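## Task

Every shelf spot is labelled with a lot number on the shelf lip beneath it, and several spots may carry the same number. Move a single cardboard box from lot 451 and a single one from lot 434 onto the desk, fully supported so nothing overhangs the desk edge. All remaining cardboard boxes must stay on the shelves where they started. A lot that has no box in the storeroom is skipped. The robot must not topple or finish leaning, or the task fails.

## Robot and tools

ROBOT. A simulated Hello Robot Stretch 3 with one arm: a two-wheel differential base (0.33 m long, 0.34 m wide, rounded back), a lift riding a vertical mast, and a telescoping arm that reaches out to the robot's right side, ending in a wrist and two-finger gripper. The base cannot strafe, so to shift the gripper along the robot's forward direction you drive the base. It pivots about the point midway between the drive wheels, 0.05 m behind the front edge. Folded and retracted, the wrist pokes about 0.06 m past the right side and a spin covers a 0.28 m radius circle; an unfolded level wrist reaches beyond that. Loose objects may occasionally be nudged by an outside disturbance.

FRAMES. Base frame: origin on the floor between the drive wheels, x forward, y left, z up, metres. hand_pose is expressed in it, located where the closed fingertips meet; with all wrist joints at zero its x axis is up, y points back toward the mast, z toward the rear. Odometry frame is the base frame as it was at scene start; base_odometry counts wheel rotation only (slip counts as motion), heading in rad, left positive, -3.142 to 3.142.

move. One action per call. Either "servos": "reboot" on its own (re-enables servos that shut off; they then hold in place), or "base" and/or "joints", optionally with "speeds", "pace", "contact_limits". base takes one key only: {"translate_m": d}, a relative drive of d metres from the current position, forward positive, range -3 to 3; or {"rotate_rad": d}, a relative in-place turn, left positive, -6.4 to 6.4. joints is a dict of absolute targets by name: lift_m 0 to 1.1; arm_m 0 to 0.52 (extension); wrist_yaw_rad -1.345 to 4.42 (0 along the arm, positive swings toward the front); wrist_pitch_rad -1.57 to 0.451 (0 level, negative tips fingers down); wrist_roll_rad -2.911 to 2.918 (0 fingers side by side, level); gripper_m -0.089 to 0.179 (larger is wider; actual fingertip gap is about 0.007 less when nearly shut, 0.025 less when wide); head_pan_rad -3.953 to 1.73 (0 forward, positive left, -1.57 looks along the arm); head_tilt_rad -1.53 to 0.419 (negative down). pace is "default" or "max"; speeds sets per-key top speeds (same key names plus translate_m, rotate_rad) no higher than max: translate 0.12/0.30 m/s, rotate 0.76/1.90 rad/s, lift 0.11/0.15 m/s, arm 0.14/0.40 m/s. The base is capped at 0.10 m/s and 0.63 rad/s unless lift_m < 0.30, arm_m < 0.03 and wrist_yaw_rad > 2.54. All motions in a call begin together. blocking true (default) returns once everything is still; false returns within about 0.5 s while motion continues, and a later move only overrides the keys it names. Actions end by 14 s (time_out). Unknown keys make a call invalid; out-of-range values get it refused.

contact_limits: arm_m takes a motor_effort percent (e.g. 30; effectively -30 when retracting); translate_m and rotate_rad take a wheel effort percent and have no contact stop otherwise; lift_m takes {"down": n, "up": n}, 1 to 100, force beyond normal free travel (below about 12 may trip in free motion; unset means 32-47 down, 21-36 up). Put a limit only alongside its own command.

wait: seconds 0 to 10, returns early if moves finish. stop: brakes running motions; they report "stopped" and keep holding, possibly still pressing. zoom_image: camera plus region [x0, y0, x1, y1] in pixels of that camera's newest image, top-left origin, at most 504 by 504. finished_scene: scene number, ends the scene irreversibly; after ending scene 1 make no further calls in that reply. All calls accept "cameras" (head_camera, nav_camera, wrist_camera, all; [] for none).

RESULTS. joint_positions; base_status and joint_status (done, moving, off_target, stopped, contact_stop, time_out, torque_fault); a "move" line summarizing the worst status; "earlier move" for non-blocking moves; on_its_own for uncommanded behaviour ("held at" is a target, not a reading); motor_effort in percent with the last action's peak in brackets; contact_limits line; lidar_m: 12 distances in 30 degree sectors counter-clockwise from straight ahead (4th left, 7th behind, 10th right), seen in a plane 0.17 m up, "-" means nothing or closer than 0.15 m; wrist_depth_mm and head_depth_mm as 7x7 grids of median depth; turned_by_wheels vs turned_by_imu (prefer imu if they disagree by >0.15); base_tilt in degrees; a "pictures" line giving image order. head_camera images arrive rotated: turn them 90 degrees clockwise; nav_camera 90 degrees counterclockwise. Images may lag the state slightly.

GRIPPING. Close to a gripper_m below the object's width to grasp; open to at least 0.05 over its width to let go. Readings do not confirm a grasp; check cameras/efforts. A stall guard may loosen a hard squeeze; resend to regrip.

CAUTIONS. Before folding (wrist_yaw_rad 3.0) or unfolding, put lift_m within 0.32-0.95, wrist_pitch_rad -0.4, roll near 0; once folded lift can go to 0.25. With yaw below -0.4 keep pitch at -0.5 or lower. A contact_stop leaves that joint slack until recommanded. Wrist and head never contact-stop and can overheat into torque_fault. Pushing an immovable thing with the gripper higher than about 0.45 m, or driving while gripping/hooking something fixed, can tip the robot; if base_tilt shows a lean, back the gripper off. A refused call or any uncommanded stop cancels the rest of that reply's move/wait/finished_scene calls. Avoid dropping objects, releasing them while moving, collisions and hard pushes; the desk result must hold after the scene ends.

Each tool is called after "Request:" in YAML: its name, and indented under it one key for each argument.

## Session

Request:
move:
  joints: {"head_pan_rad": -1.57, "head_tilt_rad": -0.4}
  cameras: ["head_camera","nav_camera"]
  pace: "max"

Request:
move:
  joints: {"head_pan_rad": 0.0, "head_tilt_rad": -0.4}
  cameras: ["nav_camera"]
  pace: "max"

Request:
move:
  joints: {"head_pan_rad": 1.7}
  cameras: ["nav_camera"]
  pace: "max"

Request:
move:
  joints: {"head_pan_rad": -3.1}
  cameras: ["nav_camera"]
  pace: "max"

Scene clock: 2.07 s.
move: done
base_odometry: x=+0.000 y=+0.000 heading=+0.000
turned_by_wheels: +0.000
turned_by_imu: +0.000
base_tilt: forward=-0.4 right=-1.1
lidar_m: 0.72 0.72 0.85 1.53 2.66 1.25 1.01 1.11 1.81 1.62 1.39 0.83
head_depth_mm: 1771 1801 1879 2023 2339 1795 1422 / 1903 2037 2095 2184 2175 1784 1413 / 1851 1969 2056 2188 2272 1784 1417 / 1799 1912 2000 2134 2255 1766 1399 / 1370 1467 1572 1753 1959 1745 1391 / 1689 1805 1901 2013 2099 1767 1388 / 1678 1768 1858 1978 2087 1724 1393
base_status: not commanded
joint_positions: lift_m=+0.374 arm_m=+0.001 wrist_yaw_rad=+3.009 wrist_pitch_rad=-0.462 wrist_roll_rad=+0.000 gripper_m=+0.037 head_pan_rad=-1.578 head_tilt_rad=-0.404
joint_status: all done
measured_speeds: translate_m=+0.000 rotate_rad=+0.000 lift_m=+0.000 arm_m=+0.000 wrist_yaw_rad=+0.000 wrist_pitch_rad=+0.000 wrist_roll_rad=+0.000 head_pan_rad=+0.024 head_tilt_rad=+0.000
motor_effort: left_wheel=-0.7(1.0) right_wheel=+0.1(1.2) lift_m=+23.1(24.1) arm_m=-6.2(6.5) wrist_yaw_rad=-0.3(2.1) wrist_pitch_rad=+1.9(2.1) wrist_roll_rad=-0.3(0.3) gripper_m=+0.5(0.8) head_pan_rad=+3.6(5.1) head_tilt_rad=+0.6(8.1)
hand_pose: x=+0.0076 y=+0.0712 z=+0.3774 quat_wxyz=(+0.207, +0.697, +0.116, +0.676) (m; base frame)
wrist_depth_mm: - 138 - - - 869 - / - 150 - - - 977 - / - 168 921 - - 951 - / 835 762 203 813 808 799 758 / 694 675 211 663 660 668 669 / 605 600 126 570 128 582 576 / 531 540 285 350 506 514 515
pictures: head_camera (sideways), nav_camera (sideways)
camera_calibration:
head_camera: T_world_to_cam=[[-0.0437396, 0.344503, -0.937766, 1.23616], [0.997199, -0.0419447, -0.0619208, 0.0741597], [-0.0606662, -0.937848, -0.341703, 0.400725], [0, 0, 0, 1]] pos_world=[0.00442782, -0.0469319, 1.30075]
nav_camera: T_world_to_cam=[[0.0143372, -0.36889, 0.929362, -1.16654], [-0.999892, -0.00827746, 0.0121397, 0.040487], [0.00321454, -0.929436, -0.368969, 0.433425], [0, 0, 0, 1]] pos_world=[0.0558143, -0.0271485, 1.24357]

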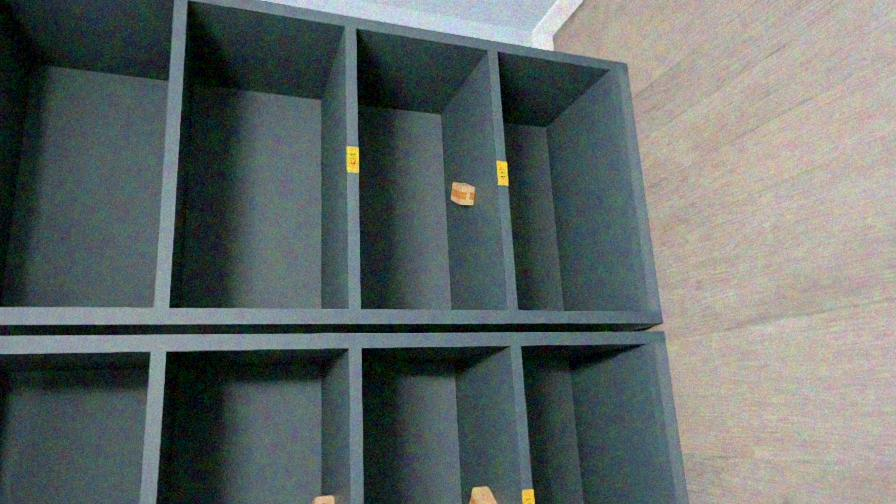

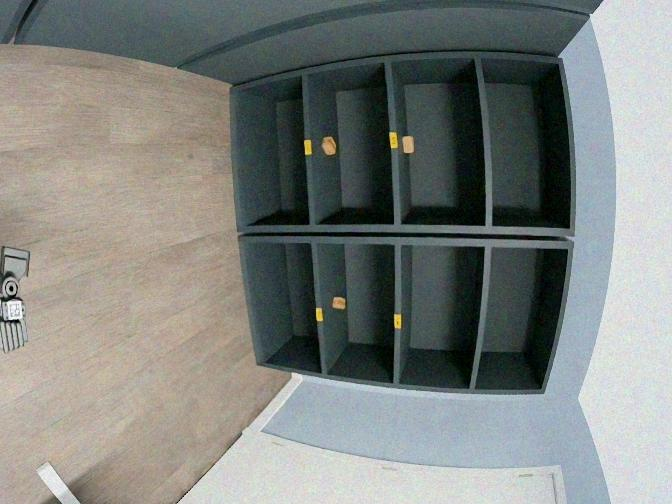

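Scene clock: 4.13 s.
move: done
base_odometry: x=+0.000 y=+0.000 heading=+0.000
turned_by_wheels: +0.000
turned_by_imu: +0.000
base_tilt: forward=-0.4 right=-1.4
lidar_m: 0.72 0.73 0.85 1.53 2.66 1.25 1.01 1.11 1.82 1.63 1.39 0.83
head_depth_mm: 651 698 751 814 890 979 1088 / 633 678 730 788 861 943 1045 / 625 664 709 765 829 910 1002 / 603 648 695 751 811 884 974 / 589 626 670 719 778 845 928 / 576 611 653 699 752 818 893 / 563 598 637 681 732 793 864
base_status: not commanded
joint_positions: lift_m=+0.374 arm_m=+0.001 wrist_yaw_rad=+3.009 wrist_pitch_rad=-0.462 wrist_roll_rad=+0.000 gripper_m=+0.037 head_pan_rad=+0.008 head_tilt_rad=-0.401
joint_status: all done
measured_speeds: translate_m=+0.000 rotate_rad=+0.000 lift_m=+0.000 arm_m=+0.000 wrist_yaw_rad=+0.000 wrist_pitch_rad=+0.000 wrist_roll_rad=+0.000 head_pan_rad=-0.024 head_tilt_rad=+0.000
motor_effort: left_wheel=+0.1(0.8) right_wheel=-0.2(1.1) lift_m=+24.1(24.5) arm_m=-9.7(10.1) wrist_yaw_rad=-0.1(1.5) wrist_pitch_rad=+1.9(2.0) wrist_roll_rad=+0.1(0.3) gripper_m=+0.8(0.9) head_pan_rad=-2.9(4.6) head_tilt_rad=+4.4(5.3)
hand_pose: x=+0.0076 y=+0.0712 z=+0.3774 quat_wxyz=(+0.207, +0.697, +0.116, +0.676) (m; base frame)
wrist_depth_mm: - 139 - - - 870 - / - 150 - - - 970 - / - 167 914 - - 936 - / 833 775 204 817 802 799 768 / 700 682 212 663 651 667 670 / 598 595 126 573 129 582 582 / 528 533 287 352 500 510 511
pictures: nav_camera (sideways)
camera_calibration:
nav_camera: T_world_to_cam=[[0.365719, 0.0200795, 0.930509, -1.17022], [0.0238926, -0.99964, 0.0121807, 0.0341519], [0.930419, 0.0177775, -0.366067, 0.423964], [0, 0, 0, 1]] pos_world=[0.0326918, 0.0501, 1.24368]

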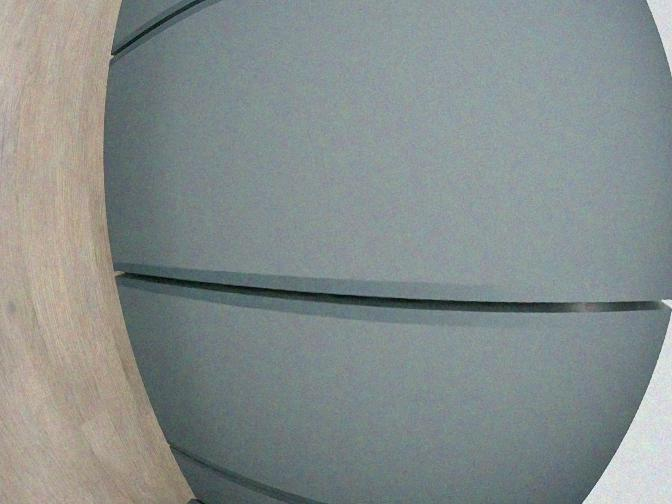

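Scene clock: 6.27 s.
move: done
base_odometry: x=+0.000 y=+0.000 heading=+0.000
turned_by_wheels: +0.000
turned_by_imu: +0.000
base_tilt: forward=-0.3 right=-1.3
lidar_m: 0.72 0.73 0.85 1.53 2.66 1.25 1.01 1.11 1.81 1.63 1.39 0.83
head_depth_mm: 2326 2398 1525 1533 1538 1535 1411 / 2317 2454 2631 2814 2337 1774 1412 / 2277 2429 2604 2813 2450 1784 1413 / 2274 2398 2579 2769 2410 1767 1403 / 2236 2363 2536 2739 2386 1750 1395 / 2212 2361 2531 2714 2355 1751 1401 / 2184 2332 2498 - - - -
base_status: not commanded
joint_positions: lift_m=+0.374 arm_m=+0.001 wrist_yaw_rad=+3.009 wrist_pitch_rad=-0.462 wrist_roll_rad=+0.000 gripper_m=+0.037 head_pan_rad=+1.708 head_tilt_rad=-0.400
joint_status: all done
measured_speeds: translate_m=+0.000 rotate_rad=+0.000 lift_m=+0.000 arm_m=+0.000 wrist_yaw_rad=+0.000 wrist_pitch_rad=+0.000 wrist_roll_rad=+0.000 head_pan_rad=-0.024 head_tilt_rad=+0.000
motor_effort: left_wheel=+0.0(0.8) right_wheel=-0.3(1.1) lift_m=+24.5(24.9) arm_m=-12.3(13.3) wrist_yaw_rad=+0.3(1.6) wrist_pitch_rad=+1.9(2.1) wrist_roll_rad=-0.1(0.3) gripper_m=+0.4(1.1) head_pan_rad=-2.8(7.1) head_tilt_rad=+5.0(5.5)
hand_pose: x=+0.0076 y=+0.0712 z=+0.3774 quat_wxyz=(+0.207, +0.697, +0.116, +0.676) (m; base frame)
wrist_depth_mm: - 138 - - - 854 - / - 150 - - - 971 - / - 167 928 - - 947 - / 850 779 203 802 774 799 770 / 702 680 212 668 654 671 665 / 589 602 126 571 129 582 572 / 527 536 289 355 503 513 508
pictures: nav_camera (sideways)
camera_calibration:
nav_camera: T_world_to_cam=[[-0.0668235, 0.359316, 0.93082, -1.16795], [0.988266, 0.152255, 0.0121737, 0.0282982], [-0.137348, 0.920712, -0.365274, 0.429477], [0, 0, 0, 1]] pos_world=[-0.0470249, 0.0199313, 1.24369]

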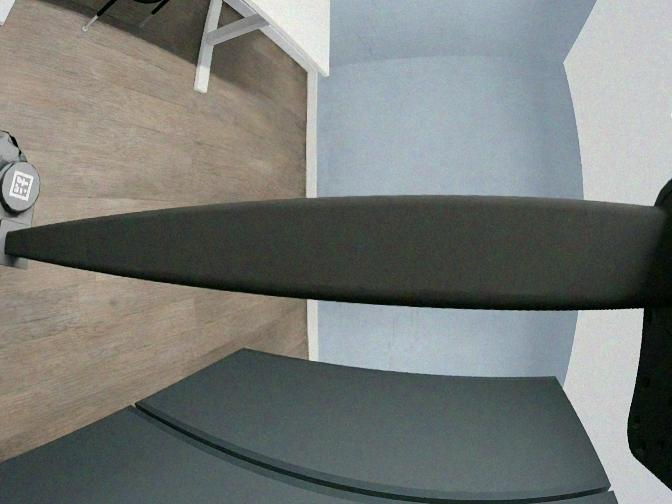

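Scene clock: 9.50 s.
move: done
base_odometry: x=+0.000 y=+0.000 heading=+0.000
turned_by_wheels: +0.000
turned_by_imu: +0.000
base_tilt: forward=-0.2 right=-1.2
lidar_m: 0.72 0.72 0.85 1.53 2.66 1.26 1.01 1.11 1.81 1.63 1.39 0.83
head_depth_mm: 1439 1534 1672 1738 1116 1812 1434 / 1407 1505 1617 1693 1108 1678 1422 / 1379 1477 1572 1641 1098 1661 1406 / 1354 1433 1531 1594 1089 1646 1408 / 1322 1403 1502 1571 1080 1643 1399 / 1294 1378 1473 1548 1070 1329 1363 / 1264 1342 1438 1516 1183 1625 1394
base_status: not commanded
joint_positions: lift_m=+0.374 arm_m=+0.001 wrist_yaw_rad=+3.009 wrist_pitch_rad=-0.462 wrist_roll_rad=+0.000 gripper_m=+0.037 head_pan_rad=-3.108 head_tilt_rad=-0.400
joint_status: all done
measured_speeds: translate_m=+0.000 rotate_rad=+0.000 lift_m=+0.000 arm_m=+0.000 wrist_yaw_rad=+0.000 wrist_pitch_rad=+0.000 wrist_roll_rad=+0.000 head_pan_rad=+0.024 head_tilt_rad=+0.000
motor_effort: left_wheel=-0.4(0.7) right_wheel=+0.1(1.1) lift_m=+24.5(25.5) arm_m=-12.9(13.7) wrist_yaw_rad=+0.9(1.8) wrist_pitch_rad=+1.9(2.0) wrist_roll_rad=+0.1(0.3) gripper_m=+0.1(1.1) head_pan_rad=+3.4(6.2) head_tilt_rad=+3.8(5.3)
hand_pose: x=+0.0076 y=+0.0712 z=+0.3774 quat_wxyz=(+0.207, +0.697, +0.116, +0.676) (m; base frame)
wrist_depth_mm: - 139 - - - 854 - / - 150 - - - 984 - / - 167 917 - - 952 - / 834 768 204 814 804 798 774 / 702 675 212 658 652 672 656 / 601 603 126 573 129 581 577 / 522 537 287 353 502 510 503
pictures: nav_camera (sideways)
camera_calibration:
nav_camera: T_world_to_cam=[[-0.364005, -0.0292603, 0.930937, -1.16629], [-0.0491376, 0.998718, 0.0121775, 0.0345837], [-0.9301, -0.0413113, -0.364976, 0.433918], [0, 0, 0, 1]] pos_world=[-0.0192487, -0.0507396, 1.24369]

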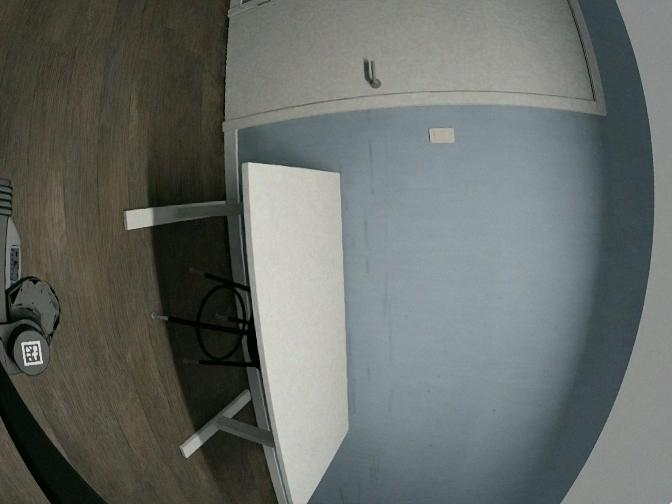

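Request:
move:
  joints: {"head_pan_rad": -1.4, "head_tilt_rad": -0.35}
  cameras: ["head_camera"]
  pace: "max"

Scene clock: 29.30 s.
move: done
base_odometry: x=+0.000 y=+0.000 heading=+0.000
turned_by_wheels: +0.000
turned_by_imu: +0.000
base_tilt: forward=-0.3 right=-1.1
lidar_m: 0.72 0.72 0.85 1.53 2.66 1.26 1.01 1.11 1.81 1.63 1.40 0.83
head_depth_mm: 1784 1887 2005 2138 2154 1910 1502 / 1805 1870 1991 2120 2142 1880 1485 / 1490 1489 1950 2080 1922 1863 1487 / 1705 1847 1930 2025 1893 1830 1476 / 1764 1841 1972 2062 2201 1838 1460 / 1737 1825 1911 2051 2185 1824 1452 / 1750 1805 1904 2034 2079 1810 1451
base_status: not commanded
joint_positions: lift_m=+0.374 arm_m=+0.001 wrist_yaw_rad=+3.009 wrist_pitch_rad=-0.462 wrist_roll_rad=+0.000 gripper_m=+0.037 head_pan_rad=-1.392 head_tilt_rad=-0.349
joint_status: all done
measured_speeds: translate_m=+0.000 rotate_rad=+0.000 lift_m=+0.000 arm_m=+0.000 wrist_yaw_rad=+0.000 wrist_pitch_rad=+0.000 wrist_roll_rad=+0.000 head_pan_rad=-0.024 head_tilt_rad=+0.000
motor_effort: left_wheel=-0.2(0.8) right_wheel=+0.0(1.3) lift_m=+26.3(26.5) arm_m=-12.6(13.4) wrist_yaw_rad=+0.3(1.7) wrist_pitch_rad=+1.9(2.1) wrist_roll_rad=-0.1(0.3) gripper_m=+0.7(1.0) head_pan_rad=-3.4(6.1) head_tilt_rad=+3.9(9.8)
hand_pose: x=+0.0076 y=+0.0712 z=+0.3774 quat_wxyz=(+0.207, +0.697, +0.116, +0.676) (m; base frame)
wrist_depth_mm: - 139 - - - 858 - / - 151 - - - 977 - / - 167 922 - - 941 - / 842 764 204 799 801 782 774 / 693 677 212 662 655 671 672 / 597 605 126 568 129 577 573 / 526 536 287 353 506 513 508
pictures: head_camera (sideways)
camera_calibration:
head_camera: T_world_to_cam=[[-0.0975685, 0.279075, -0.9553, 1.25933], [0.988285, 0.140357, -0.0599345, 0.0716264], [0.117357, -0.949956, -0.2895, 0.331668], [0, 0, 0, 1]] pos_world=[0.0131602, -0.0464304, 1.30335]

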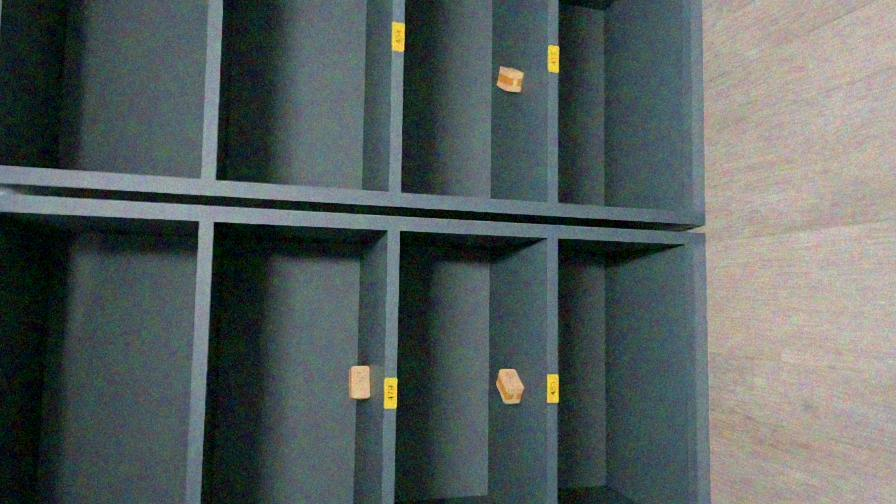

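Request:
zoom_image:
  camera: "head_camera"
  region: [383, 375, 403, 411]

Request:
zoom_image:
  camera: "head_camera"
  region: [543, 370, 563, 406]

Request:
zoom_image:
  camera: "head_camera"
  region: [388, 20, 408, 56]

Request:
zoom_image:
  camera: "head_camera"
  region: [543, 40, 563, 76]

Scaled by 14.000 from the camera's 896x504 image, which has a finer 1280x720 frame.

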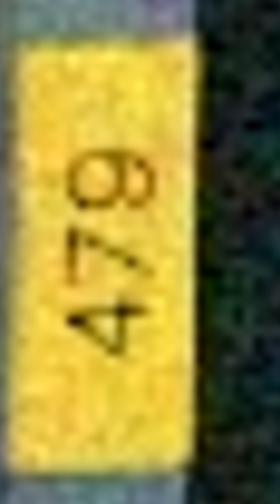

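Scaled by 14.000 from the camera's 896x504 image, which has a finer 1280x720 frame.

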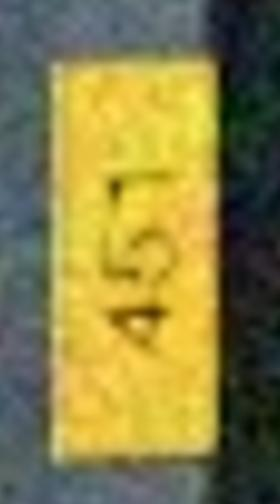

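Scaled by 14.000 from the camera's 896x504 image, which has a finer 1280x720 frame.

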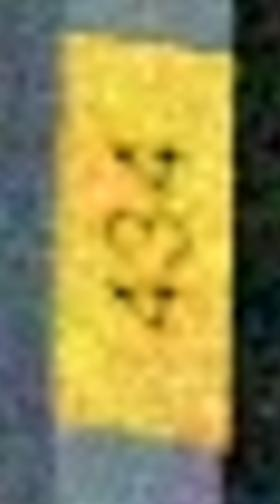

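Scaled by 14.000 from the camera's 896x504 image, which has a finer 1280x720 frame.

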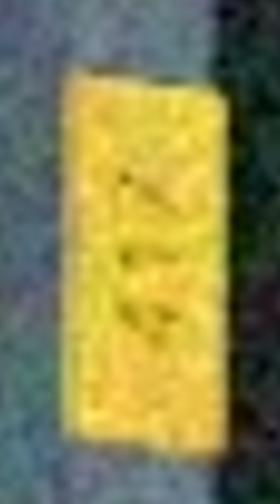

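Request:
move:
  base: {"rotate_rad": -1.14}
  joints: {"lift_m": 0.28}
  pace: "max"
  cameras: []

Request:
move:
  base: {"translate_m": 0.856}
  pace: "max"
  cameras: []

Request:
move:
  base: {"rotate_rad": 1.40}
  joints: {"lift_m": 0.66, "wrist_pitch_rad": -0.4, "head_pan_rad": -1.57, "head_tilt_rad": -0.7}
  pace: "max"
  cameras: ["head_camera"]

Request:
move:
  joints: {"wrist_yaw_rad": 0.0, "gripper_m": 0.179}
  pace: "max"
  cameras: ["head_camera","wrist_camera"]

Scene clock: 78.43 s.
move: done
base_odometry: x=+0.000 y=+0.000 heading=-1.140
turned_by_wheels: -1.140
turned_by_imu: -1.118
base_tilt: forward=-0.2 right=-1.1
lidar_m: 1.60 0.87 0.73 0.72 0.82 1.34 2.66 1.64 1.01 1.11 1.73 1.63
head_depth_mm: 1281 1339 1405 1485 1222 908 1443 / 1330 1401 1462 1529 1291 940 1437 / 1368 1439 1514 1614 1707 1786 1468 / 1412 1484 1582 1665 1750 1810 1470 / 1474 1547 1646 1726 1859 1875 1467 / 1531 1622 1708 1837 1969 1856 1460 / 1611 1698 1808 1917 2054 1855 1444
base_status: done
joint_positions: lift_m=+0.280 arm_m=+0.001 wrist_yaw_rad=+3.009 wrist_pitch_rad=-0.463 wrist_roll_rad=+0.000 gripper_m=+0.037 head_pan_rad=-1.400 head_tilt_rad=-0.349
joint_status: all done
measured_speeds: all 0
motor_effort: left_wheel=+6.2(14.5) right_wheel=-9.5(14.0) lift_m=+30.3(31.4) arm_m=-12.7(13.6) wrist_yaw_rad=-0.4(1.7) wrist_pitch_rad=+2.1(2.3) wrist_roll_rad=-0.2(0.3) gripper_m=+0.3(0.9) head_pan_rad=-2.9(3.9) head_tilt_rad=-0.2(2.1)
hand_pose: x=+0.0076 y=+0.0711 z=+0.2828 quat_wxyz=(+0.208, +0.697, +0.117, +0.676) (m; base frame)
wrist_depth_mm: - 139 - - - - - / - 151 161 - - - - / 843 167 210 780 772 773 754 / 683 623 204 662 656 647 640 / 569 564 211 536 531 549 541 / 485 297 126 285 128 472 470 / 261 267 247 258 400 416 415
pictures: none
No camera images: "cameras" was empty.

Scene clock: 82.63 s.
move: done
base_odometry: x=+0.358 y=-0.778 heading=-1.140
turned_by_wheels: +0.000
turned_by_imu: +0.000
base_tilt: forward=-0.3 right=-1.3
lidar_m: 1.06 0.65 0.55 0.55 0.62 1.01 3.46 1.54 1.52 1.72 1.48 0.86
head_depth_mm: 1417 1488 1557 1627 1722 1793 1496 / 1466 1533 1618 1700 1812 1851 1483 / 1534 1600 1681 1779 1870 1892 1483 / 1604 1686 1778 1878 1986 1893 1469 / 1661 1749 1848 1982 2096 1874 1467 / 1280 1349 1431 1522 1596 1701 1452 / 1332 1403 1506 1574 1531 1620 1396
base_status: done
joint_positions: lift_m=+0.280 arm_m=+0.001 wrist_yaw_rad=+3.009 wrist_pitch_rad=-0.463 wrist_roll_rad=+0.000 gripper_m=+0.037 head_pan_rad=-1.400 head_tilt_rad=-0.349
joint_status: not commanded
measured_speeds: all 0
motor_effort: left_wheel=-0.3(16.1) right_wheel=+5.5(10.7) lift_m=+23.7(31.1) arm_m=-10.8(13.0) wrist_yaw_rad=+1.2(2.1) wrist_pitch_rad=+2.1(2.2) wrist_roll_rad=+0.3(0.3) gripper_m=+0.8(1.0) head_pan_rad=-2.6(3.4) head_tilt_rad=-3.2(3.4)
hand_pose: x=+0.0076 y=+0.0711 z=+0.2828 quat_wxyz=(+0.208, +0.697, +0.117, +0.676) (m; base frame)
wrist_depth_mm: 626 138 - - - - 507 / 684 150 161 - - - 556 / 756 167 175 - - - 614 / 684 618 203 654 652 652 616 / 576 561 212 542 534 546 539 / 489 297 126 285 129 471 465 / 262 267 248 259 400 416 416
pictures: none
No camera images: "cameras" was empty.

Scene clock: 85.97 s.
move: done
base_odometry: x=+0.358 y=-0.778 heading=+0.260
turned_by_wheels: +1.400
turned_by_imu: +1.377
base_tilt: forward=-0.3 right=-1.2
lidar_m: 0.55 0.58 0.79 2.38 1.67 1.52 1.72 1.51 0.86 1.24 0.75 0.57
head_depth_mm: 998 1021 915 1017 1106 1328 1191 / 1018 1082 1280 1264 1199 1334 1180 / 1016 1082 1283 1263 1488 1341 1179 / 1017 1009 1288 1245 1479 1338 1169 / 1017 1064 1285 1204 1470 1337 1163 / 1028 1047 1299 1221 1458 1325 1161 / 1029 1030 1265 1213 1347 1324 1154
base_status: done
joint_positions: lift_m=+0.660 arm_m=+0.001 wrist_yaw_rad=+3.009 wrist_pitch_rad=-0.419 wrist_roll_rad=+0.000 gripper_m=+0.037 head_pan_rad=-1.571 head_tilt_rad=-0.701
joint_status: all done
measured_speeds: all 0
motor_effort: left_wheel=-6.0(13.7) right_wheel=+7.2(13.7) lift_m=+28.4(33.2) arm_m=-12.0(13.5) wrist_yaw_rad=-0.2(1.5) wrist_pitch_rad=+3.1(6.4) wrist_roll_rad=+0.1(0.3) gripper_m=+0.9(1.0) head_pan_rad=+2.9(4.7) head_tilt_rad=+3.1(7.6)
hand_pose: x=+0.0083 y=+0.0768 z=+0.6725 quat_wxyz=(+0.193, +0.699, +0.101, +0.681) (m; base frame)
wrist_depth_mm: - 137 - - - - - / - 149 - - - - - / - 163 - - - - - / - 187 207 - - - - / - - 203 - - - - / 972 955 129 925 129 940 - / 841 841 267 826 816 815 -
pictures: head_camera (sideways)
camera_calibration:
head_camera: T_world_to_cam=[[-0.0460037, 0.603138, -0.796309, 1.05165], [0.997474, -0.0154587, -0.0693338, 0.083792], [-0.0541278, -0.797487, -0.600903, 0.73789], [0, 0, 0, 1]] pos_world=[0.0047396, -0.044534, 1.28665]

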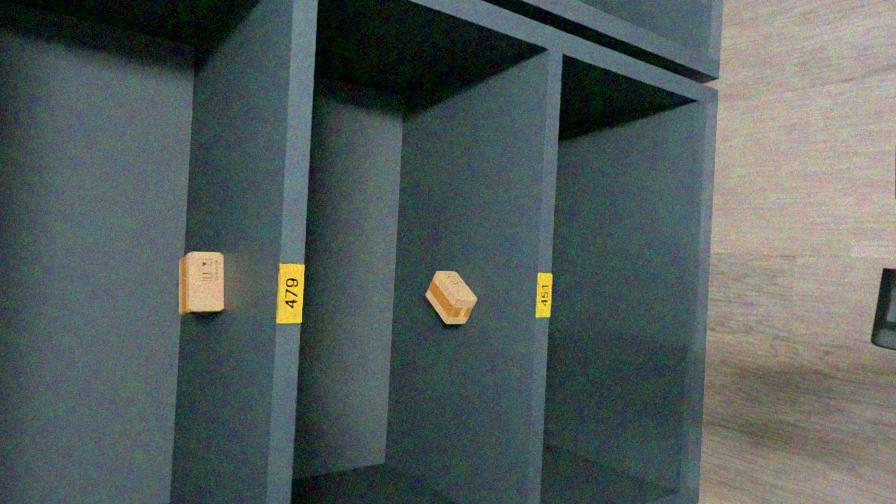

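Scene clock: 87.93 s.
move: done
base_odometry: x=+0.358 y=-0.778 heading=+0.260
turned_by_wheels: +0.000
turned_by_imu: +0.000
base_tilt: forward=-0.4 right=-1.2
lidar_m: 0.55 0.57 0.80 2.38 1.67 1.52 1.72 1.51 0.86 1.24 0.76 0.57
head_depth_mm: 999 1019 918 1018 1090 1327 1187 / 1017 1077 1283 1271 1206 1324 1180 / 1012 1085 1289 1258 1479 1333 1159 / 1016 1012 1288 1255 1467 1334 434 / 1018 1066 1286 1205 1460 1332 1144 / 1027 1049 1300 1221 1461 1329 1159 / 1030 1030 1257 1206 1344 1319 1157
base_status: not commanded
joint_positions: lift_m=+0.660 arm_m=+0.001 wrist_yaw_rad=+0.003 wrist_pitch_rad=-0.419 wrist_roll_rad=+0.000 gripper_m=+0.179 head_pan_rad=-1.570 head_tilt_rad=-0.700
joint_status: all done
measured_speeds: all 0
motor_effort: left_wheel=-6.1(6.8) right_wheel=+7.0(7.4) lift_m=+23.4(28.0) arm_m=-11.7(13.1) wrist_yaw_rad=-2.1(7.1) wrist_pitch_rad=+3.0(3.1) wrist_roll_rad=+0.0(0.4) gripper_m=+0.5(83.4) head_pan_rad=+3.4(4.1) head_tilt_rad=+3.1(3.9)
hand_pose: x=-0.0208 y=-0.3698 z=+0.6725 quat_wxyz=(+0.692, +0.148, -0.691, -0.146) (m; base frame)
wrist_depth_mm: - - - - - - - / - - - 732 - - 516 / - - - - - - 567 / - - - - - - - / - 143 - - - 696 - / - 140 - - - 833 - / - 817 834 825 835 806 105
pictures: head_camera (sideways), wrist_camera
camera_calibration:
head_camera: T_world_to_cam=[[-0.0467528, 0.602594, -0.796677, 1.0521], [0.997493, -0.0142449, -0.0693123, 0.0837179], [-0.0531158, -0.797921, -0.600418, 0.737246], [0, 0, 0, 1]] pos_world=[0.0048402, -0.044536, 1.28665]
wrist_camera: T_world_to_cam=[[-0.998878, -0.0399203, -0.0254804, -0.0118109], [-0.00250073, 0.581735, -0.813374, 0.794601], [0.047293, -0.812398, -0.581182, 0.257509], [0, 0, 0, 1]] pos_world=[-0.021989, -0.253519, 0.795667]

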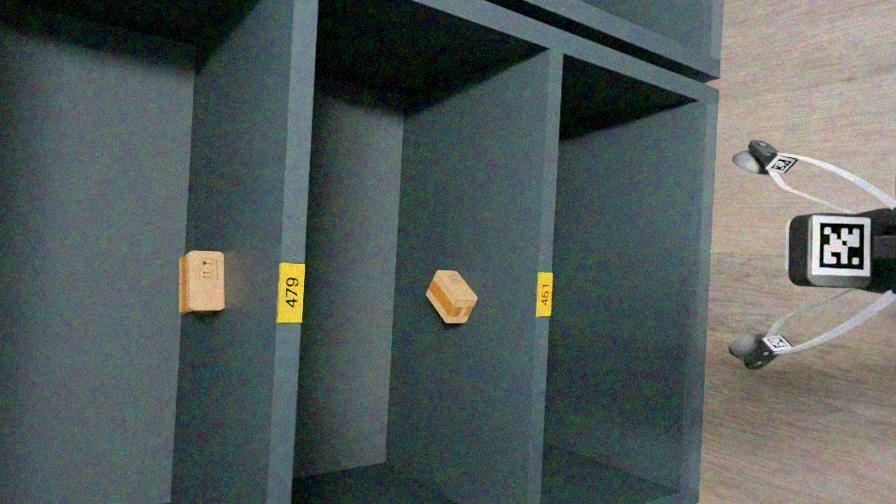

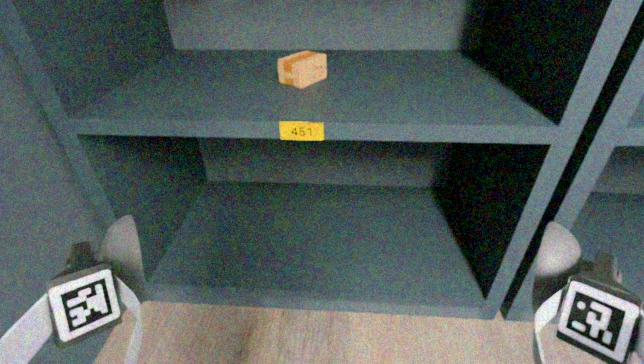

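Request:
move:
  base: {"rotate_rad": -0.62}
  pace: "max"
  cameras: []

Request:
move:
  base: {"translate_m": 0.19}
  pace: "max"
  cameras: []

Request:
move:
  base: {"rotate_rad": 0.62}
  joints: {"wrist_yaw_rad": -0.38, "wrist_pitch_rad": -0.5, "lift_m": 0.7}
  pace: "max"
  cameras: ["head_camera","wrist_camera"]

Scene clock: 141.70 s.
move: done
base_odometry: x=+0.358 y=-0.778 heading=-0.360
turned_by_wheels: -0.620
turned_by_imu: -0.610
base_tilt: forward=-0.4 right=-1.1
lidar_m: 0.58 0.55 0.56 0.73 1.72 1.67 1.52 1.72 1.51 0.86 1.11 0.83
head_depth_mm: 1342 1363 1524 1748 1693 1410 1195 / 1416 1254 1667 1811 1691 1392 1183 / 1312 1212 1639 1416 1622 1382 1153 / 1219 1093 1551 1302 1561 1374 434 / 734 820 912 1070 1286 1364 1146 / 726 837 965 1140 1426 1326 1167 / 913 957 1243 1215 1399 1275 1152
base_status: done
joint_positions: lift_m=+0.660 arm_m=+0.001 wrist_yaw_rad=+0.003 wrist_pitch_rad=-0.419 wrist_roll_rad=+0.000 gripper_m=+0.179 head_pan_rad=-1.570 head_tilt_rad=-0.700
joint_status: not commanded
measured_speeds: all 0
motor_effort: left_wheel=+7.9(12.7) right_wheel=-9.8(13.1) lift_m=+23.9(24.8) arm_m=-11.1(11.1) wrist_yaw_rad=-1.5(4.1) wrist_pitch_rad=+3.1(3.2) wrist_roll_rad=+0.1(0.3) gripper_m=+0.4(1.1) head_pan_rad=+3.0(3.9) head_tilt_rad=+3.0(3.3)
hand_pose: x=-0.0209 y=-0.3698 z=+0.6725 quat_wxyz=(+0.692, +0.148, -0.691, -0.146) (m; base frame)
wrist_depth_mm: - - 595 - - - - / - - 655 - - - - / - - 698 - - - - / - - - - - - - / - - - - - - - / - 126 906 945 947 937 941 / - 792 841 825 825 803 105
pictures: none
No camera images: "cameras" was empty.

Scene clock: 144.57 s.
move: done
base_odometry: x=+0.536 y=-0.844 heading=-0.360
turned_by_wheels: +0.000
turned_by_imu: +0.000
base_tilt: forward=-0.4 right=-1.3
lidar_m: 0.41 0.39 0.40 0.52 1.22 2.58 1.71 1.87 1.60 0.85 1.13 0.59
head_depth_mm: 1397 1271 1661 1793 1694 1394 1190 / 1294 1144 1649 1397 1630 1386 1181 / 712 807 949 1213 1532 1381 1152 / 754 831 914 1068 1253 1363 434 / 881 942 1081 1189 1429 1319 1147 / 989 1043 794 1232 1037 1284 1158 / 940 982 742 1212 990 1272 1142
base_status: done
joint_positions: lift_m=+0.660 arm_m=+0.001 wrist_yaw_rad=+0.003 wrist_pitch_rad=-0.419 wrist_roll_rad=+0.000 gripper_m=+0.179 head_pan_rad=-1.570 head_tilt_rad=-0.700
joint_status: not commanded
measured_speeds: all 0
motor_effort: left_wheel=+3.2(12.7) right_wheel=+5.5(7.5) lift_m=+24.7(25.4) arm_m=-12.2(13.6) wrist_yaw_rad=-2.0(4.6) wrist_pitch_rad=+3.0(3.2) wrist_roll_rad=-0.1(0.3) gripper_m=+0.5(1.1) head_pan_rad=+3.2(3.9) head_tilt_rad=+1.6(2.9)
hand_pose: x=-0.0209 y=-0.3698 z=+0.6725 quat_wxyz=(+0.692, +0.148, -0.691, -0.146) (m; base frame)
wrist_depth_mm: - - 875 - - - - / - - - 665 - - - / 552 - - 662 - - - / - - - - - - - / - - - - - - - / - 126 - 910 944 963 930 / - - 793 828 828 804 105
pictures: none
No camera images: "cameras" was empty.

Scene clock: 146.50 s.
move: done
base_odometry: x=+0.536 y=-0.844 heading=+0.260
turned_by_wheels: +0.620
turned_by_imu: +0.610
base_tilt: forward=-0.2 right=-1.2
lidar_m: 0.39 0.41 0.57 1.71 2.62 1.71 1.87 1.57 0.85 1.13 0.54 0.40
head_depth_mm: 922 996 800 1265 1039 1288 1173 / 929 1003 790 1263 1061 1308 1159 / 925 987 779 1254 1053 1299 411 / 931 1007 767 1242 1047 1297 544 / 936 988 757 1245 1041 1285 1168 / 935 992 795 1179 1060 1265 1159 / 847 862 782 925 1009 1137 1136
base_status: done
joint_positions: lift_m=+0.700 arm_m=+0.001 wrist_yaw_rad=-0.377 wrist_pitch_rad=-0.511 wrist_roll_rad=+0.000 gripper_m=+0.179 head_pan_rad=-1.570 head_tilt_rad=-0.700
joint_status: all done
measured_speeds: all 0
motor_effort: left_wheel=-8.2(12.4) right_wheel=+8.8(12.7) lift_m=+23.5(33.6) arm_m=-13.3(13.3) wrist_yaw_rad=-2.6(6.2) wrist_pitch_rad=+1.6(3.7) wrist_roll_rad=+0.0(0.3) gripper_m=+0.8(1.0) head_pan_rad=+2.7(3.4) head_tilt_rad=+0.8(2.8)
hand_pose: x=-0.0995 y=-0.3423 z=+0.6923 quat_wxyz=(+0.639, +0.048, -0.705, -0.304) (m; base frame)
wrist_depth_mm: - - - - 880 - - / - - 619 - - 601 - / - - - - - 694 - / - - - - - - - / - - - - 994 895 - / - 126 - - 911 911 903 / - - 809 817 814 800 105
pictures: head_camera (sideways), wrist_camera
camera_calibration:
head_camera: T_world_to_cam=[[-0.0468857, 0.602367, -0.796841, 1.05239], [0.997493, -0.0141016, -0.069352, 0.0837824], [-0.0530121, -0.798095, -0.600196, 0.737011], [0, 0, 0, 1]] pos_world=[0.00484009, -0.0445371, 1.28675]
wrist_camera: T_world_to_cam=[[-0.941368, 0.336156, -0.0287281, 0.0479694], [0.240361, 0.60847, -0.756301, 0.788304], [-0.236755, -0.718863, -0.653593, 0.349086], [0, 0, 0, 1]] pos_world=[-0.0616727, -0.244839, 0.825733]

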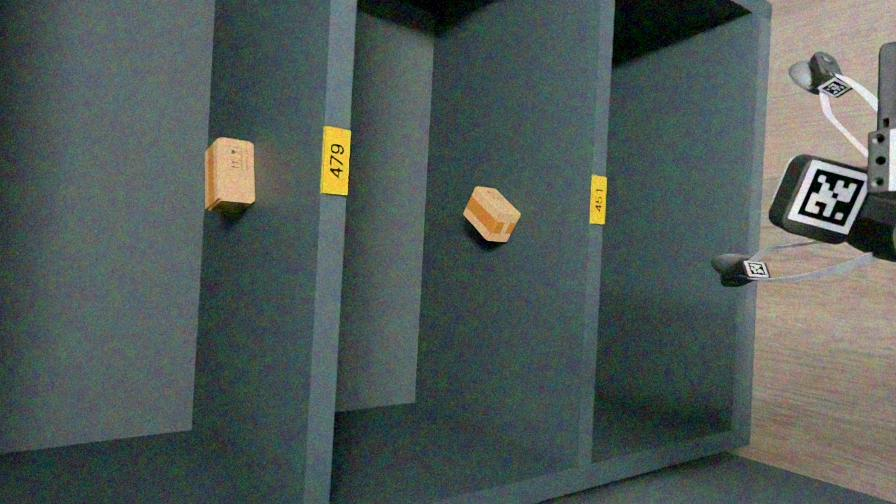

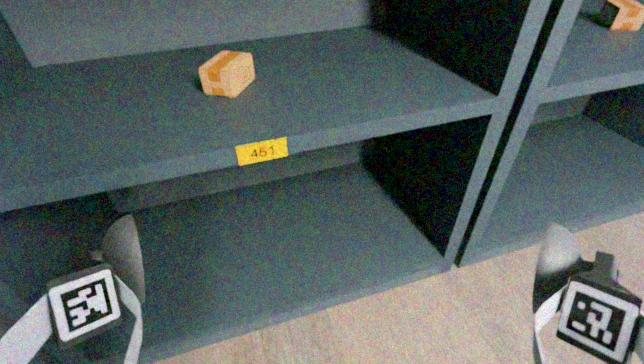

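Request:
move:
  base: {"translate_m": 0.034}
  joints: {"wrist_yaw_rad": -0.47, "lift_m": 0.615, "arm_m": 0.3}
  cameras: ["wrist_camera"]

Scene clock: 183.20 s.
move: done
base_odometry: x=+0.568 y=-0.836 heading=+0.260
turned_by_wheels: +0.000
turned_by_imu: +0.000
base_tilt: forward=-0.3 right=-1.1
lidar_m: 0.36 0.37 0.52 1.55 2.17 1.73 1.91 1.57 0.87 1.02 0.50 0.37
head_depth_mm: 924 993 799 1269 1039 1309 1184 / 929 1001 788 1264 1035 1273 429 / 928 988 777 1262 612 587 1154 / 932 1006 766 1254 890 1235 1169 / 931 995 760 1243 1039 1280 1168 / 932 977 792 1143 1059 1256 1158 / 758 780 740 868 976 1090 1112
base_status: done
joint_positions: lift_m=+0.615 arm_m=+0.300 wrist_yaw_rad=-0.467 wrist_pitch_rad=-0.512 wrist_roll_rad=+0.000 gripper_m=+0.179 head_pan_rad=-1.570 head_tilt_rad=-0.700
joint_status: all done
measured_speeds: all 0
motor_effort: left_wheel=+1.5(6.9) right_wheel=+7.5(11.9) lift_m=+26.2(28.3) arm_m=+13.2(15.6) wrist_yaw_rad=-2.2(5.5) wrist_pitch_rad=+1.8(2.0) wrist_roll_rad=-0.1(0.3) gripper_m=+0.4(1.2) head_pan_rad=+1.8(3.0) head_tilt_rad=-0.2(1.3)
hand_pose: x=-0.1168 y=-0.6338 z=+0.6071 quat_wxyz=(+0.624, +0.016, -0.707, -0.333) (m; base frame)
wrist_depth_mm: - - - - - - - / - - 346 - - - - / - - 345 - - - - / 319 317 314 312 311 316 - / 272 263 269 267 282 306 493 / - 223 240 - - 734 - / 205 224 - - - - 105
pictures: wrist_camera
camera_calibration:
wrist_camera: T_world_to_cam=[[-0.907338, 0.419416, -0.0287941, 0.184028], [0.294436, 0.585088, -0.755632, 0.896507], [-0.300077, -0.694091, -0.654364, 0.0884914], [0, 0, 0, 1]] pos_world=[-0.0704345, -0.540299, 0.740634]

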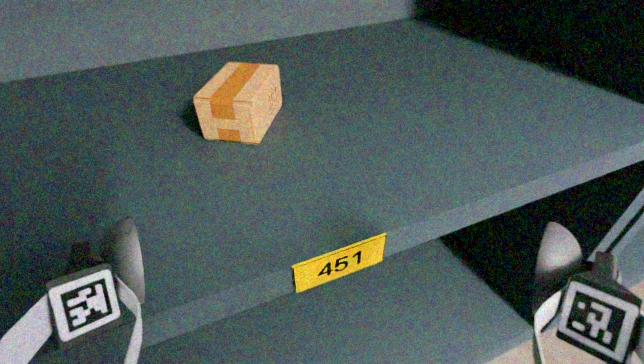

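Request:
move:
  joints: {"arm_m": 0.44}
  contact_limits: {"arm_m": 32}
  cameras: ["wrist_camera"]

Scene clock: 197.80 s.
move: done
base_odometry: x=+0.568 y=-0.836 heading=+0.260
turned_by_wheels: +0.000
turned_by_imu: +0.000
base_tilt: forward=-0.3 right=-1.2
lidar_m: 0.36 0.37 0.52 1.55 2.16 1.73 1.91 1.57 0.87 1.02 0.49 0.37
head_depth_mm: 924 1001 800 1265 1038 1312 1184 / 925 1000 788 1260 1061 1261 429 / 925 988 776 1255 668 1240 1148 / 929 1006 768 1249 968 1296 1170 / 934 990 760 1234 1039 1289 1168 / 933 979 792 1142 1064 1247 1156 / 758 779 738 865 976 1088 1107
base_status: not commanded
joint_positions: lift_m=+0.615 arm_m=+0.440 wrist_yaw_rad=-0.467 wrist_pitch_rad=-0.512 wrist_roll_rad=+0.000 gripper_m=+0.179 head_pan_rad=-1.570 head_tilt_rad=-0.700
joint_status: all done
measured_speeds: all 0
motor_effort: left_wheel=+1.3(1.8) right_wheel=+8.8(8.8) lift_m=+30.7(31.2) arm_m=+12.3(14.8) wrist_yaw_rad=-3.5(4.6) wrist_pitch_rad=+1.8(1.9) wrist_roll_rad=+0.2(0.4) gripper_m=+0.8(1.1) head_pan_rad=+1.5(2.2) head_tilt_rad=-1.9(2.5)
contact_limits: arm_m 32 (drawing in: default 31, maximum 55; extending or still: default 40, maximum 69)
hand_pose: x=-0.1168 y=-0.7738 z=+0.6071 quat_wxyz=(+0.624, +0.016, -0.707, -0.333) (m; base frame)
wrist_depth_mm: - - - - - 569 - / - - - - - - - / - - - 274 - - - / 317 308 247 269 308 306 305 / 271 262 261 258 264 263 261 / - 222 233 232 231 229 227 / 199 202 206 206 204 203 105
pictures: wrist_camera
camera_calibration:
wrist_camera: T_world_to_cam=[[-0.907338, 0.419416, -0.0287941, 0.242746], [0.294436, 0.585088, -0.755632, 0.97842], [-0.300077, -0.694091, -0.654364, -0.00868139], [0, 0, 0, 1]] pos_world=[-0.0704345, -0.680299, 0.740634]

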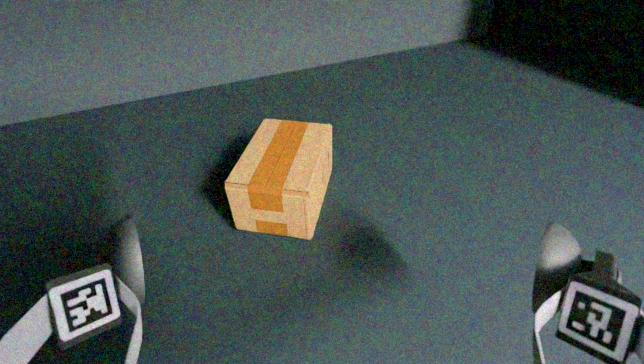

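Request:
move:
  base: {"translate_m": 0.012}
  joints: {"arm_m": 0.505}
  contact_limits: {"arm_m": 32}
  cameras: ["wrist_camera"]

Request:
move:
  joints: {"gripper_m": 0.035}
  cameras: ["wrist_camera"]

Scene clock: 208.93 s.
move: done
base_odometry: x=+0.580 y=-0.833 heading=+0.260
turned_by_wheels: +0.000
turned_by_imu: +0.000
base_tilt: forward=-0.4 right=-1.1
lidar_m: 0.35 0.36 0.50 1.50 2.67 1.75 1.92 0.94 0.88 0.98 0.48 0.36
head_depth_mm: 925 997 800 1262 1068 1322 1188 / 927 999 787 1269 1058 1263 426 / 930 1002 782 1218 654 1231 1149 / 933 1006 766 1198 984 1294 1169 / 935 994 760 1235 1039 1282 1166 / 927 972 793 1139 1028 1260 1157 / 726 748 728 851 950 1063 1088
base_status: done
joint_positions: lift_m=+0.615 arm_m=+0.505 wrist_yaw_rad=-0.467 wrist_pitch_rad=-0.512 wrist_roll_rad=+0.000 gripper_m=+0.179 head_pan_rad=-1.570 head_tilt_rad=-0.700
joint_status: all done
measured_speeds: all 0
motor_effort: left_wheel=+4.2(8.0) right_wheel=+6.2(11.6) lift_m=+29.7(30.9) arm_m=+13.1(15.0) wrist_yaw_rad=-2.5(4.3) wrist_pitch_rad=+1.8(1.9) wrist_roll_rad=+0.1(0.3) gripper_m=+0.6(1.0) head_pan_rad=+1.3(2.1) head_tilt_rad=-2.1(2.9)
contact_limits: arm_m 32 (drawing in: default 31, maximum 55; extending or still: default 40, maximum 69)
hand_pose: x=-0.1168 y=-0.8388 z=+0.6071 quat_wxyz=(+0.624, +0.016, -0.707, -0.333) (m; base frame)
wrist_depth_mm: 311 332 - - - 526 - / 333 - - - - - - / - - - - - - - / 317 308 313 235 307 306 305 / 271 260 268 200 263 260 260 / - 221 232 210 231 229 227 / 199 203 207 205 204 203 105
pictures: wrist_camera
camera_calibration:
wrist_camera: T_world_to_cam=[[-0.907259, 0.419585, -0.0288088, 0.27006], [0.294566, 0.585052, -0.755609, 1.01645], [-0.300187, -0.694019, -0.654389, -0.0537626], [0, 0, 0, 1]] pos_world=[-0.0705345, -0.745299, 0.740634]

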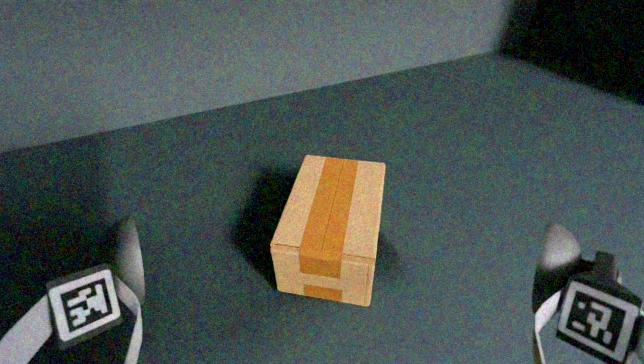

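Scene clock: 210.90 s.
move: done
base_odometry: x=+0.580 y=-0.833 heading=+0.260
turned_by_wheels: +0.000
turned_by_imu: +0.000
base_tilt: forward=-0.2 right=-1.0
lidar_m: 0.35 0.36 0.51 1.49 2.67 1.75 1.92 0.94 0.88 0.98 0.48 0.36
head_depth_mm: 925 999 799 1264 1063 1320 1191 / 930 1000 788 1265 1054 1263 426 / 931 1003 777 1218 654 1230 1149 / 929 1004 767 1200 984 1295 1168 / 935 992 760 1235 1037 1281 1169 / 923 975 794 1139 1034 1264 1162 / 726 746 731 851 954 1062 1094
base_status: not commanded
joint_positions: lift_m=+0.615 arm_m=+0.505 wrist_yaw_rad=-0.467 wrist_pitch_rad=-0.512 wrist_roll_rad=+0.000 gripper_m=+0.035 head_pan_rad=-1.570 head_tilt_rad=-0.700
joint_status: all done
measured_speeds: all 0
motor_effort: left_wheel=+4.1(4.9) right_wheel=+6.5(6.9) lift_m=+29.8(30.6) arm_m=+8.8(12.8) wrist_yaw_rad=-2.3(4.2) wrist_pitch_rad=+1.9(1.9) wrist_roll_rad=-0.1(0.3) gripper_m=+0.2(81.7) head_pan_rad=+1.1(1.5) head_tilt_rad=-3.1(3.4)
contact_limits: arm_m 32 (drawing in: default 31, maximum 55; extending or still: default 40, maximum 69)
hand_pose: x=-0.1168 y=-0.8388 z=+0.6071 quat_wxyz=(+0.624, +0.016, -0.707, -0.333) (m; base frame)
wrist_depth_mm: 310 330 - - - 523 - / 333 - - - - - - / - - - - - - - / 317 306 315 235 309 307 303 / 272 268 269 195 256 263 261 / 235 235 128 203 128 227 228 / 209 213 198 206 198 203 202
pictures: wrist_camera
camera_calibration:
wrist_camera: T_world_to_cam=[[-0.907259, 0.419585, -0.0288088, 0.27006], [0.294566, 0.585052, -0.755609, 1.01645], [-0.300187, -0.694019, -0.654389, -0.0537626], [0, 0, 0, 1]] pos_world=[-0.0705345, -0.745299, 0.740634]

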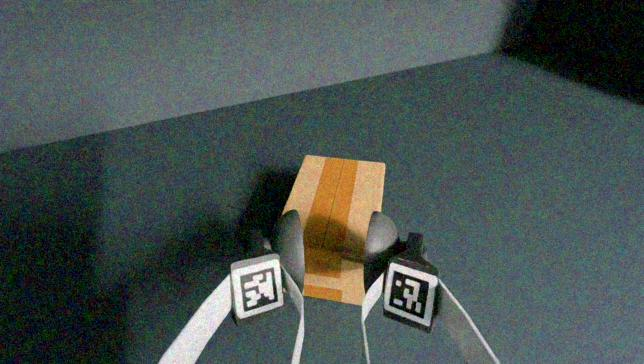

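Request:
move:
  joints: {"gripper_m": 0.179, "arm_m": 0.15}
  pace: "max"
  cameras: []

Request:
move:
  base: {"rotate_rad": 0.45}
  pace: "max"
  cameras: []

Request:
move:
  base: {"translate_m": -0.16}
  pace: "max"
  cameras: []

Request:
move:
  base: {"rotate_rad": -0.45}
  pace: "max"
  cameras: []

Request:
move:
  base: {"translate_m": 0.15}
  joints: {"arm_m": 0.33}
  pace: "max"
  cameras: ["wrist_camera"]

Scene clock: 246.03 s.
move: done
base_odometry: x=+0.580 y=-0.833 heading=+0.260
turned_by_wheels: +0.000
turned_by_imu: +0.000
base_tilt: forward=-0.3 right=-1.2
lidar_m: 0.35 0.36 0.50 1.49 2.68 1.74 1.92 0.95 0.88 0.98 0.48 0.36
head_depth_mm: 926 998 800 1270 1065 1326 1186 / 928 1001 787 1262 1062 1275 430 / 929 1004 776 1257 1052 494 464 / 931 1004 766 1246 1044 745 498 / 932 993 762 1234 1037 1283 1165 / 923 972 793 1142 1035 1255 1153 / 725 745 730 851 954 1060 1088
base_status: not commanded
joint_positions: lift_m=+0.615 arm_m=+0.150 wrist_yaw_rad=-0.468 wrist_pitch_rad=-0.513 wrist_roll_rad=+0.000 gripper_m=+0.179 head_pan_rad=-1.570 head_tilt_rad=-0.700
joint_status: all done
measured_speeds: all 0
motor_effort: left_wheel=+4.4(5.0) right_wheel=+6.8(7.2) lift_m=+28.7(29.7) arm_m=-12.2(14.3) wrist_yaw_rad=-1.8(3.9) wrist_pitch_rad=+1.8(2.0) wrist_roll_rad=+0.0(0.3) gripper_m=+0.6(84.2) head_pan_rad=+0.5(1.3) head_tilt_rad=-4.4(4.6)
hand_pose: x=-0.1169 y=-0.4837 z=+0.6070 quat_wxyz=(+0.624, +0.016, -0.707, -0.333) (m; base frame)
wrist_depth_mm: - - 472 - - - - / - - 456 - - - 519 / - - - - - - - / 317 330 - - - 629 - / 309 142 - - - 716 907 / - 126 - - 781 786 819 / - - - 703 734 723 105
pictures: none
No camera images: "cameras" was empty.

Scene clock: 247.70 s.
move: done
base_odometry: x=+0.580 y=-0.833 heading=+0.709
turned_by_wheels: +0.450
turned_by_imu: +0.441
base_tilt: forward=-0.2 right=-1.3
lidar_m: 0.35 0.47 1.12 2.61 2.05 1.92 1.64 0.88 1.13 0.52 0.36 0.35
head_depth_mm: 911 982 751 1209 998 1285 1154 / 789 933 789 1243 1027 1278 431 / 614 701 778 1073 1051 494 465 / 609 674 773 888 1054 743 500 / 509 565 637 726 848 1016 1133 / 439 479 528 589 668 766 900 / 385 415 452 496 548 626 715
base_status: done
joint_positions: lift_m=+0.615 arm_m=+0.150 wrist_yaw_rad=-0.468 wrist_pitch_rad=-0.513 wrist_roll_rad=+0.000 gripper_m=+0.179 head_pan_rad=-1.570 head_tilt_rad=-0.700
joint_status: not commanded
measured_speeds: all 0
motor_effort: left_wheel=-8.5(13.0) right_wheel=+9.2(13.0) lift_m=+29.0(29.4) arm_m=-12.6(13.5) wrist_yaw_rad=-2.8(4.5) wrist_pitch_rad=+1.8(2.0) wrist_roll_rad=-0.1(0.3) gripper_m=+0.6(1.1) head_pan_rad=+0.5(1.1) head_tilt_rad=-3.2(4.8)
hand_pose: x=-0.1169 y=-0.4837 z=+0.6070 quat_wxyz=(+0.624, +0.016, -0.707, -0.333) (m; base frame)
wrist_depth_mm: 289 - - - - 464 - / 288 355 - - - - - / 291 378 - - - - - / 292 382 - - - - - / 280 381 - - - - 808 / - 141 - - - - - / 267 380 - - - - 105
pictures: none
No camera images: "cameras" was empty.

Scene clock: 250.27 s.
move: done
base_odometry: x=+0.459 y=-0.937 heading=+0.709
turned_by_wheels: +0.000
turned_by_imu: +0.001
base_tilt: forward=-0.3 right=-1.1
lidar_m: 0.50 0.66 1.60 2.59 1.89 1.78 1.48 0.74 1.06 0.73 0.51 0.49
head_depth_mm: 855 923 711 1154 971 1221 1123 / 890 966 703 1187 998 892 431 / 903 980 737 1233 988 494 464 / 747 847 773 1126 1045 746 499 / 626 699 762 912 1069 1276 1166 / 610 676 758 845 958 1103 1137 / 554 599 651 714 790 884 1006
base_status: done
joint_positions: lift_m=+0.615 arm_m=+0.150 wrist_yaw_rad=-0.468 wrist_pitch_rad=-0.513 wrist_roll_rad=+0.000 gripper_m=+0.179 head_pan_rad=-1.570 head_tilt_rad=-0.700
joint_status: not commanded
measured_speeds: all 0
motor_effort: left_wheel=-7.8(13.7) right_wheel=-1.2(8.5) lift_m=+27.6(29.2) arm_m=-12.1(13.5) wrist_yaw_rad=-2.2(4.0) wrist_pitch_rad=+1.9(2.0) wrist_roll_rad=+0.2(0.4) gripper_m=+0.7(1.1) head_pan_rad=+0.4(1.0) head_tilt_rad=-4.4(5.1)
hand_pose: x=-0.1169 y=-0.4837 z=+0.6070 quat_wxyz=(+0.624, +0.016, -0.707, -0.333) (m; base frame)
wrist_depth_mm: - - - - - - - / - - - - 421 - - / - - - - - - - / - 331 327 325 321 318 313 / - 142 - - - - - / - 126 - - - - - / 118 - - - - - 105
pictures: none
No camera images: "cameras" was empty.

Scene clock: 251.93 s.
move: done
base_odometry: x=+0.459 y=-0.937 heading=+0.259
turned_by_wheels: -0.450
turned_by_imu: -0.443
base_tilt: forward=-0.4 right=-1.3
lidar_m: 0.49 0.51 0.71 2.10 1.85 1.67 1.78 1.47 0.74 1.06 0.67 0.50
head_depth_mm: 865 946 711 1173 1005 1116 1168 / 867 953 701 1210 994 1280 431 / 872 951 693 1214 987 494 463 / 870 937 683 1202 982 745 500 / 873 938 716 1196 973 1290 1167 / 876 942 709 1198 968 1277 1162 / 876 954 698 1132 991 1210 1152
base_status: done
joint_positions: lift_m=+0.615 arm_m=+0.150 wrist_yaw_rad=-0.468 wrist_pitch_rad=-0.513 wrist_roll_rad=+0.000 gripper_m=+0.179 head_pan_rad=-1.570 head_tilt_rad=-0.700
joint_status: not commanded
measured_speeds: all 0
motor_effort: left_wheel=+7.5(12.2) right_wheel=-9.8(14.4) lift_m=+27.6(28.8) arm_m=-12.1(12.8) wrist_yaw_rad=-3.6(3.9) wrist_pitch_rad=+1.9(2.0) wrist_roll_rad=-0.1(0.3) gripper_m=+0.1(1.1) head_pan_rad=-0.1(0.6) head_tilt_rad=-4.6(5.7)
hand_pose: x=-0.1169 y=-0.4837 z=+0.6070 quat_wxyz=(+0.624, +0.016, -0.707, -0.333) (m; base frame)
wrist_depth_mm: - - - - - - 352 / 355 392 - - - - 381 / - 370 - - - 403 - / 310 317 313 324 - 483 - / 275 278 304 - - 525 - / - 126 - - - 632 811 / - - - - 706 720 105
pictures: none
No camera images: "cameras" was empty.

Scene clock: 254.40 s.
move: done
base_odometry: x=+0.604 y=-0.898 heading=+0.259
turned_by_wheels: +0.000
turned_by_imu: +0.000
base_tilt: forward=-0.3 right=-1.2
lidar_m: 0.34 0.35 0.49 1.46 2.69 1.79 1.93 0.85 0.83 0.95 0.47 0.35
head_depth_mm: 868 951 711 1212 1004 1311 1180 / 872 945 702 1219 998 1277 429 / 872 946 694 1216 620 622 1152 / 875 945 723 1198 641 1255 1170 / 878 945 712 1200 974 1294 1171 / 877 936 705 1137 991 1224 1155 / 708 726 662 776 879 986 1077
base_status: done
joint_positions: lift_m=+0.615 arm_m=+0.330 wrist_yaw_rad=-0.468 wrist_pitch_rad=-0.513 wrist_roll_rad=+0.000 gripper_m=+0.179 head_pan_rad=-1.570 head_tilt_rad=-0.700
joint_status: all done
measured_speeds: all 0
motor_effort: left_wheel=+2.9(11.6) right_wheel=+5.2(10.1) lift_m=+28.3(28.7) arm_m=+12.9(16.0) wrist_yaw_rad=-2.1(4.2) wrist_pitch_rad=+2.0(2.0) wrist_roll_rad=-0.3(0.6) gripper_m=+0.7(1.0) head_pan_rad=-1.0(1.3) head_tilt_rad=-6.2(6.3)
hand_pose: x=-0.1169 y=-0.6636 z=+0.6070 quat_wxyz=(+0.624, +0.016, -0.707, -0.333) (m; base frame)
wrist_depth_mm: - - - - - 598 - / - - - - - - - / - - 277 298 - - - / 320 306 295 294 311 307 307 / 271 261 267 266 265 262 261 / - 223 233 233 231 229 234 / 200 204 207 206 204 208 105
pictures: wrist_camera
camera_calibration:
wrist_camera: T_world_to_cam=[[-0.907012, 0.420118, -0.0288061, 0.196907], [0.295024, 0.58515, -0.755354, 0.913827], [-0.300482, -0.693614, -0.654683, 0.0681223], [0, 0, 0, 1]] pos_world=[-0.0705344, -0.5702, 0.740534]

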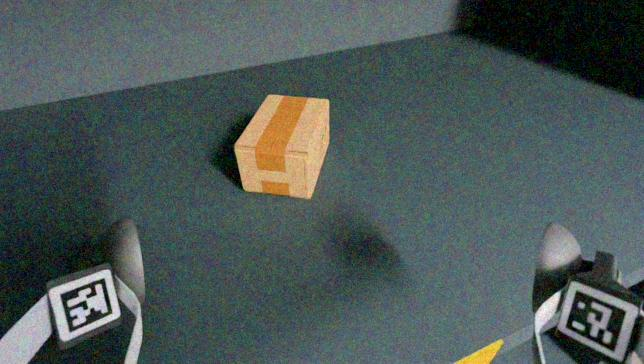

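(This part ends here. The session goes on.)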